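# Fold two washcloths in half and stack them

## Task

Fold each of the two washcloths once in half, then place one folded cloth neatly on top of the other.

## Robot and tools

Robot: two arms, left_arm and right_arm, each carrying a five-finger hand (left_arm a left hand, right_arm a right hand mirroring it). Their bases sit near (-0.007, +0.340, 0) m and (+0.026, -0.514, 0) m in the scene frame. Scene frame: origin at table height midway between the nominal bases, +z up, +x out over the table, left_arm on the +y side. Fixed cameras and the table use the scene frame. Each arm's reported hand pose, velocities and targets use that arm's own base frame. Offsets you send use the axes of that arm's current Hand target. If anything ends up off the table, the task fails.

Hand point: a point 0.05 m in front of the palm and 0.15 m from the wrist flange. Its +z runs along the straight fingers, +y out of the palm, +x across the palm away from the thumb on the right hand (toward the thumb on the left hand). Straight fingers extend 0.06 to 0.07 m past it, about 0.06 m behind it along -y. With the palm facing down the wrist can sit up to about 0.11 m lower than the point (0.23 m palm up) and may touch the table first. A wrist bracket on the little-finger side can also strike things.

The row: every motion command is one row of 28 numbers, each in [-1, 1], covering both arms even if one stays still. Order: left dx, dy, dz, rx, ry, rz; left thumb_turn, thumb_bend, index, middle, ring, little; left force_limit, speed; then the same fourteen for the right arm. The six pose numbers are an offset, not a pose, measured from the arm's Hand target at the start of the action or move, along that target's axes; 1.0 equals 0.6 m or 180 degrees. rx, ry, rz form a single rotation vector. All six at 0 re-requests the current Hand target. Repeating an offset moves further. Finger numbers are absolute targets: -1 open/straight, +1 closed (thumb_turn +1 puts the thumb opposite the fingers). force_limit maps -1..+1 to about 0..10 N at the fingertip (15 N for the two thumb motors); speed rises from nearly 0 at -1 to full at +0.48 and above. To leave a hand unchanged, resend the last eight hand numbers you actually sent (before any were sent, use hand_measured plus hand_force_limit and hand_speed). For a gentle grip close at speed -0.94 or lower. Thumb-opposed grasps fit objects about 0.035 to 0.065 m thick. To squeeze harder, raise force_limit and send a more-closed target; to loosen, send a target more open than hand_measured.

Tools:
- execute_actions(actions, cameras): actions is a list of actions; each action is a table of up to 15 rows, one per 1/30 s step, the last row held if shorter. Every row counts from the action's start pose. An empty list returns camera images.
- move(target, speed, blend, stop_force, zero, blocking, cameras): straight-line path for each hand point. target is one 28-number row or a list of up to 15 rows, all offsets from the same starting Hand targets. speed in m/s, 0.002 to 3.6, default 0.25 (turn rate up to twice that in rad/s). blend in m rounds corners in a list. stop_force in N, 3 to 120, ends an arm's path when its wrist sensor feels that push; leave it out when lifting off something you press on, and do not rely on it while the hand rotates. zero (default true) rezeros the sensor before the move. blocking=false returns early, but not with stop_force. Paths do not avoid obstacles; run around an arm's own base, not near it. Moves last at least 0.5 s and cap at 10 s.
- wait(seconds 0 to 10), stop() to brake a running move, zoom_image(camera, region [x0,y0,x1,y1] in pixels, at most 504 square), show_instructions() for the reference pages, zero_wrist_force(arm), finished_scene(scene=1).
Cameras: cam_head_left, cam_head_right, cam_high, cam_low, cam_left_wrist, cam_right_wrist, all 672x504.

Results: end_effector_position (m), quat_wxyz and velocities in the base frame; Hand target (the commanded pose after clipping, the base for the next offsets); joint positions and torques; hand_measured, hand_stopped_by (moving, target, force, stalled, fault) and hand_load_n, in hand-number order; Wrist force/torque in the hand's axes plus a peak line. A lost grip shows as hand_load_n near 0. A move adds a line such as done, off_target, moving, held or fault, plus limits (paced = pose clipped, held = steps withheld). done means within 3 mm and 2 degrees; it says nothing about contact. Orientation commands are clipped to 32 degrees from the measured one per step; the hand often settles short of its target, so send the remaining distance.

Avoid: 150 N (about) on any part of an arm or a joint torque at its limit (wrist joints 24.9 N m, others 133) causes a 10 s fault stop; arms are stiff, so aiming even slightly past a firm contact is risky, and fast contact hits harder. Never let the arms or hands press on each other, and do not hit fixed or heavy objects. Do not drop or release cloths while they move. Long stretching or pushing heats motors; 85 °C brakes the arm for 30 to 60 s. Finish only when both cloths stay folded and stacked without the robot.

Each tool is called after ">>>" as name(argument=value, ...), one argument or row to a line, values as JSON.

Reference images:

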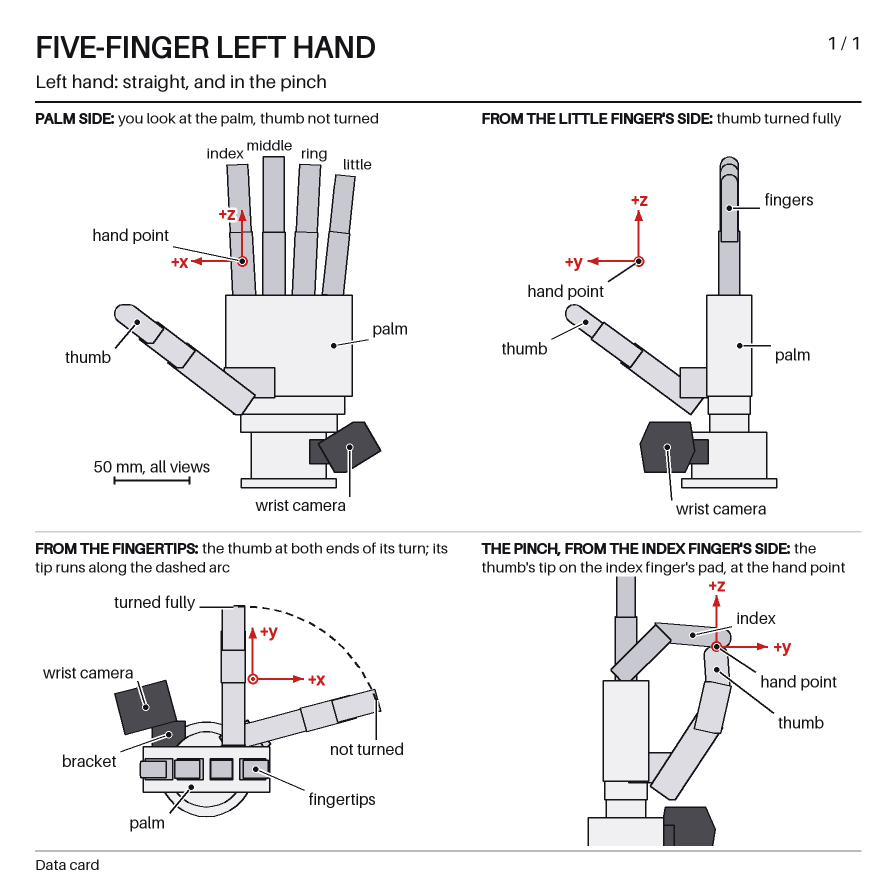

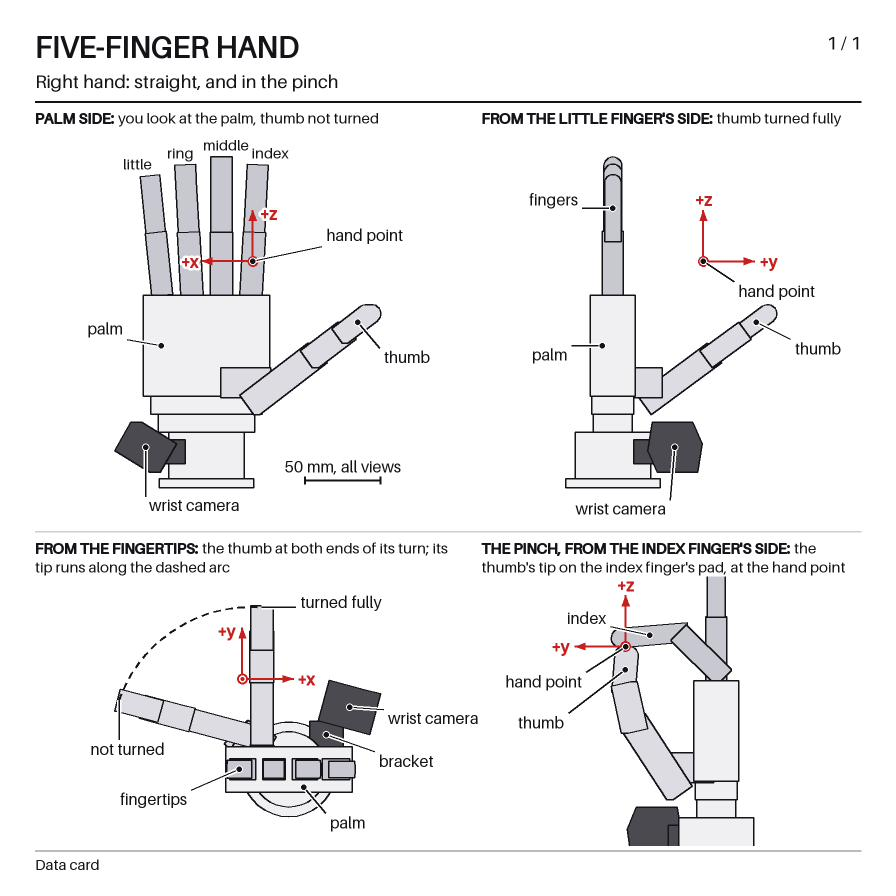

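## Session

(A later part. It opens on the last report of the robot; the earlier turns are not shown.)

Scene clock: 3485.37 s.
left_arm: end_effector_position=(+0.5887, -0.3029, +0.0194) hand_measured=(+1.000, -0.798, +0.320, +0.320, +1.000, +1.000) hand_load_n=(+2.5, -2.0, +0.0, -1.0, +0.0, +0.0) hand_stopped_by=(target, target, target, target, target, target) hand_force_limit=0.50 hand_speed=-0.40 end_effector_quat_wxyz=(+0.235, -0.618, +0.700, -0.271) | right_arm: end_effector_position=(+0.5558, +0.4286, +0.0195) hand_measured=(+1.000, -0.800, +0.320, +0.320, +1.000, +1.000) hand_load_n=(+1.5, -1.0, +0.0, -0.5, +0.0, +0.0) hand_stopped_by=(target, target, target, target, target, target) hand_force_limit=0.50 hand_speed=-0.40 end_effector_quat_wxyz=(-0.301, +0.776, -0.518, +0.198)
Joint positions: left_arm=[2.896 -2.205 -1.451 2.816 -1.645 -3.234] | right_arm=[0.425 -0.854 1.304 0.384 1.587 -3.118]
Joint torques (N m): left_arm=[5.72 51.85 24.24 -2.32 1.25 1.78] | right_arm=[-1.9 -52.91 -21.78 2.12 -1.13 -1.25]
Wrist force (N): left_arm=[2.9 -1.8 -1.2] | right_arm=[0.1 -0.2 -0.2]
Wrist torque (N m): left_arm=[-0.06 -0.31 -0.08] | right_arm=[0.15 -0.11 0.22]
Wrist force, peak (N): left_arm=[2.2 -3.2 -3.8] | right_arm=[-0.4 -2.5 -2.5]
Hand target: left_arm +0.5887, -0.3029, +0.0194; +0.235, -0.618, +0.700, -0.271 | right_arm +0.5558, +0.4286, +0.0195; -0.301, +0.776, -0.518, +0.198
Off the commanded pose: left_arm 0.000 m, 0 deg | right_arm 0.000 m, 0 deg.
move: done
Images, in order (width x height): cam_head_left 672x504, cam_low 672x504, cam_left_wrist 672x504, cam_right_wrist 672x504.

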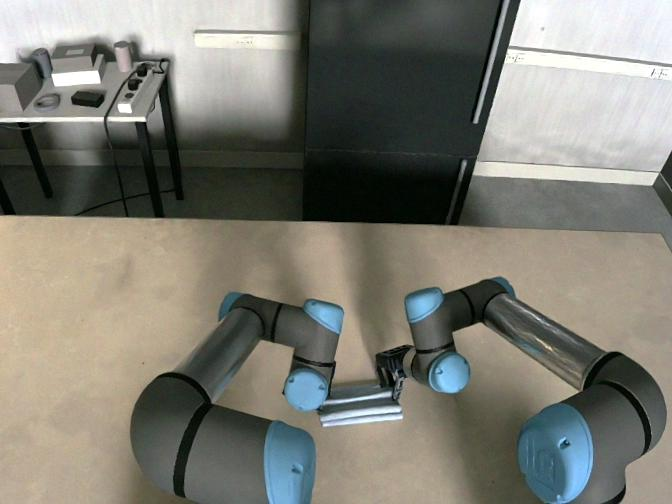

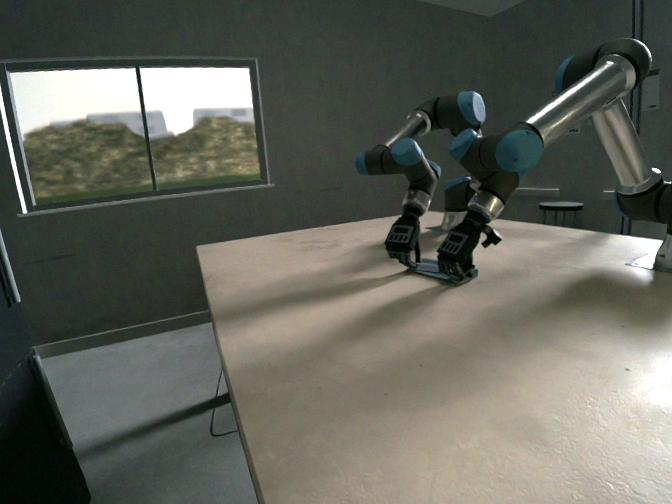

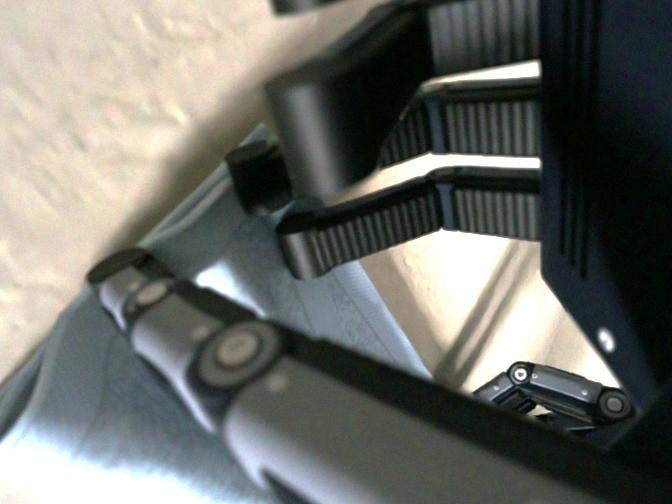

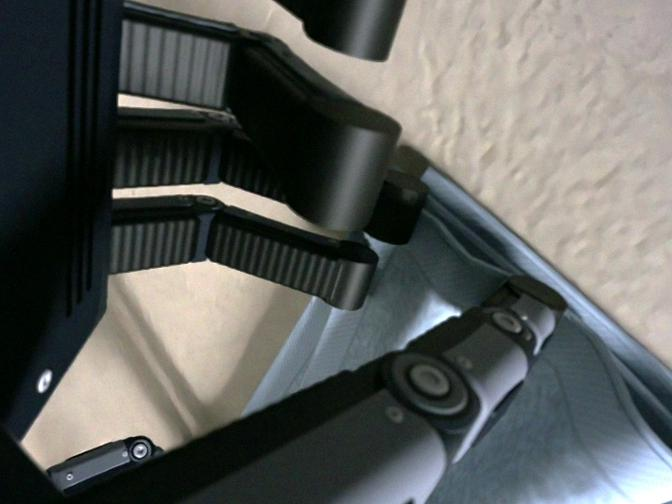

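Now lift the hands straight up and clear.

>>> move(
  target=[
    [0,-0.0223,-0.0248,0,0,0,1,-0.8,0.32,0.32,1,1,0.5,-0.4,0,-0.0223,-0.0248,0,0,0,1,-0.8,0.32,0.32,1,1,0.5,-0.4],
    [0,-0.1561,-0.1734,0,0,0,1,-0.8,0.32,0.32,1,1,0.5,-0.4,0,-0.1561,-0.1734,0,0,0,1,-0.8,0.32,0.32,1,1,0.5,-0.4],
  ],
  speed=[0.04,0.2],
  blend=[0.005,0],
  cameras=["cam_head_left","cam_head_right","cam_low","cam_left_wrist","cam_right_wrist"],
)

>>> zoom_image(
  camera="cam_head_left",
  region=[280, 350, 460, 474],
)

>>> zoom_image(
  camera="cam_low",
  region=[390, 210, 500, 300],
)

>>> zoom_image(
  camera="cam_head_right",
  region=[270, 350, 450, 474],
)

Scene clock: 3506.17 s.
left_arm: end_effector_position=(+0.5887, -0.3020, +0.1593) hand_measured=(+1.000, -0.800, +0.320, +0.320, +1.000, +1.000) hand_load_n=(+0.0, +0.0, +0.0, +0.0, +0.0, +0.0) hand_stopped_by=(target, target, target, target, target, target) hand_force_limit=0.50 hand_speed=-0.40 end_effector_quat_wxyz=(+0.235, -0.618, +0.700, -0.271) | right_arm: end_effector_position=(+0.5555, +0.4279, +0.1594) hand_measured=(+1.000, -0.800, +0.320, +0.320, +1.000, +1.000) hand_load_n=(+0.0, +0.0, +0.0, +0.0, +0.0, +0.0) hand_stopped_by=(target, target, target, target, target, target) hand_force_limit=0.50 hand_speed=-0.40 end_effector_quat_wxyz=(-0.301, +0.776, -0.517, +0.198)
Joint positions: left_arm=[2.898 -2.085 -1.264 2.509 -1.644 -3.232] | right_arm=[0.424 -0.96 1.11 0.684 1.586 -3.119]
Joint torques (N m): left_arm=[7.79 53.02 29.03 -2.22 -1.6 1.82] | right_arm=[-5.93 -54.38 -26.24 2.95 1.48 -1.27]
Wrist force (N): left_arm=[1.5 0.2 -0.4] | right_arm=[1.1 1.5 0.1]
Wrist torque (N m): left_arm=[0.01 -0.25 -0.05] | right_arm=[0.27 -0.19 0.23]
Wrist force, peak (N): left_arm=[2.6 -3.0 -2.1] | right_arm=[0.8 2.3 1.1]
Hand target: left_arm +0.5887, -0.3020, +0.1594; +0.235, -0.618, +0.700, -0.271 | right_arm +0.5555, +0.4278, +0.1595; -0.301, +0.776, -0.518, +0.198
Off the commanded pose: left_arm 0.000 m, 0 deg | right_arm 0.000 m, 0 deg.
move: done
Images, in order (width x height): cam_head_left 672x504, cam_head_right 672x504, cam_low 672x504, cam_left_wrist 672x504, cam_right_wrist 672x504.

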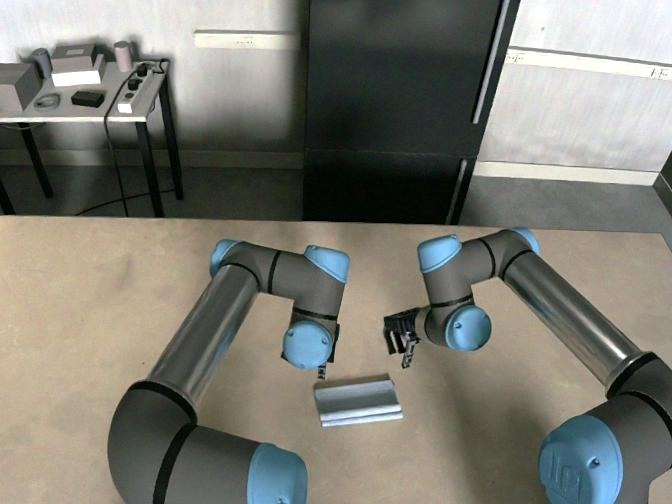

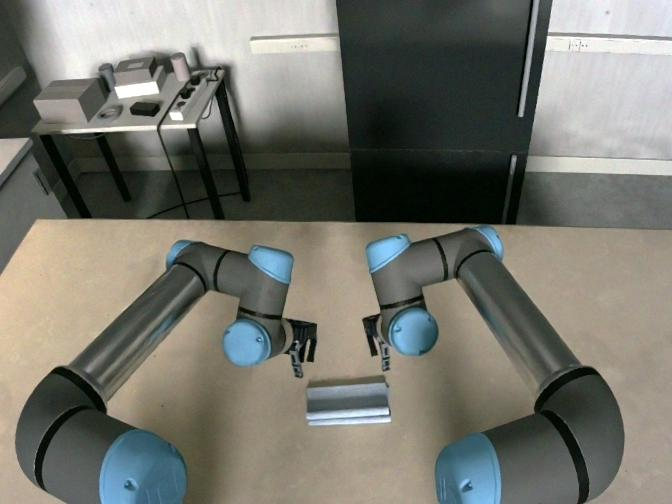

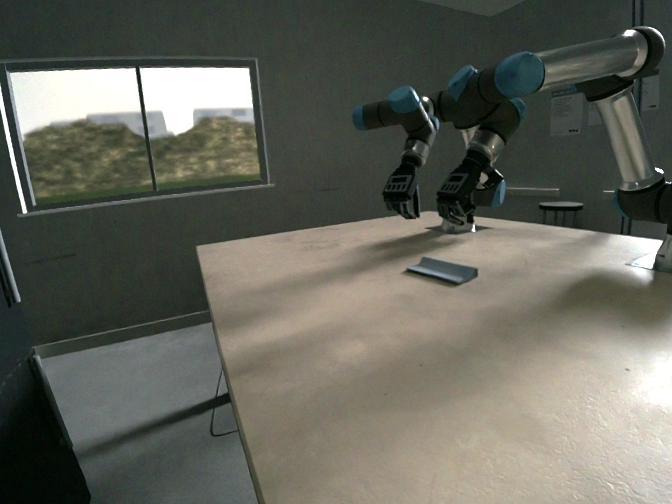

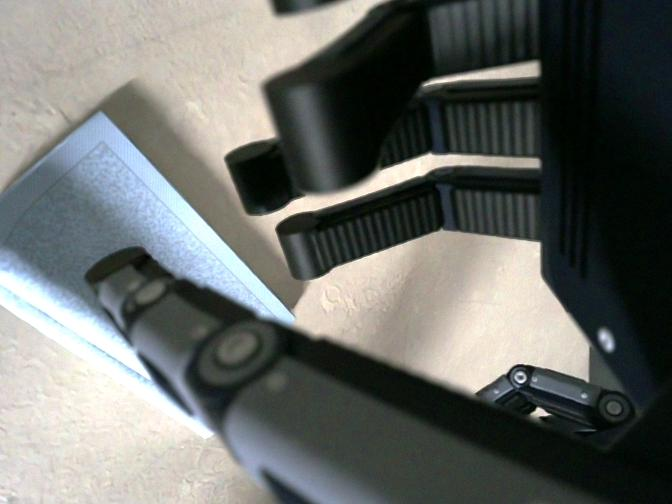

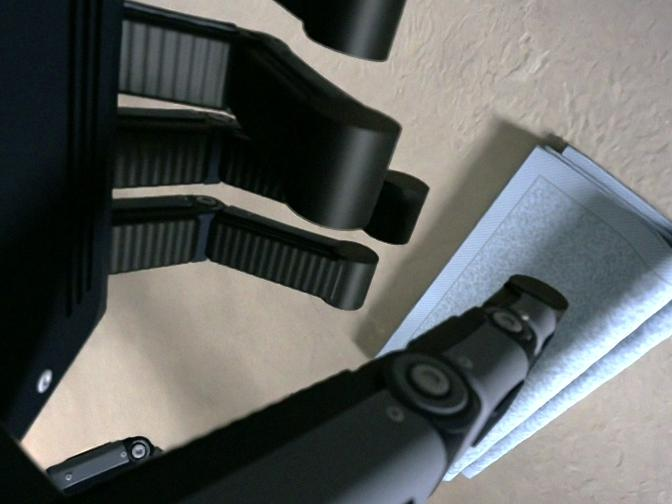

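Scaled by 2.800 from the camera's 672x504 image, which has a finer 960x720 frame.

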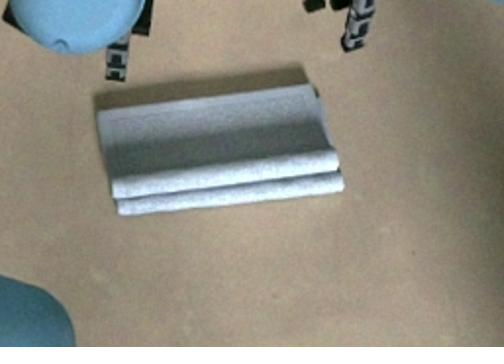

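Scaled by 4.582 from the camera's 672x504 image, which has a finer 960x720 frame.

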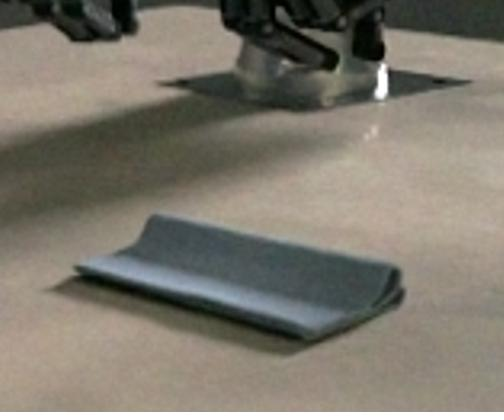

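Scaled by 2.800 from the camera's 672x504 image, which has a finer 960x720 frame.

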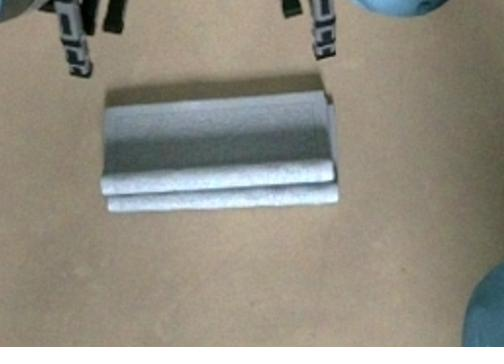

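>>> finished_scene(
  scene=1,
)

The scene is finished: the task was done.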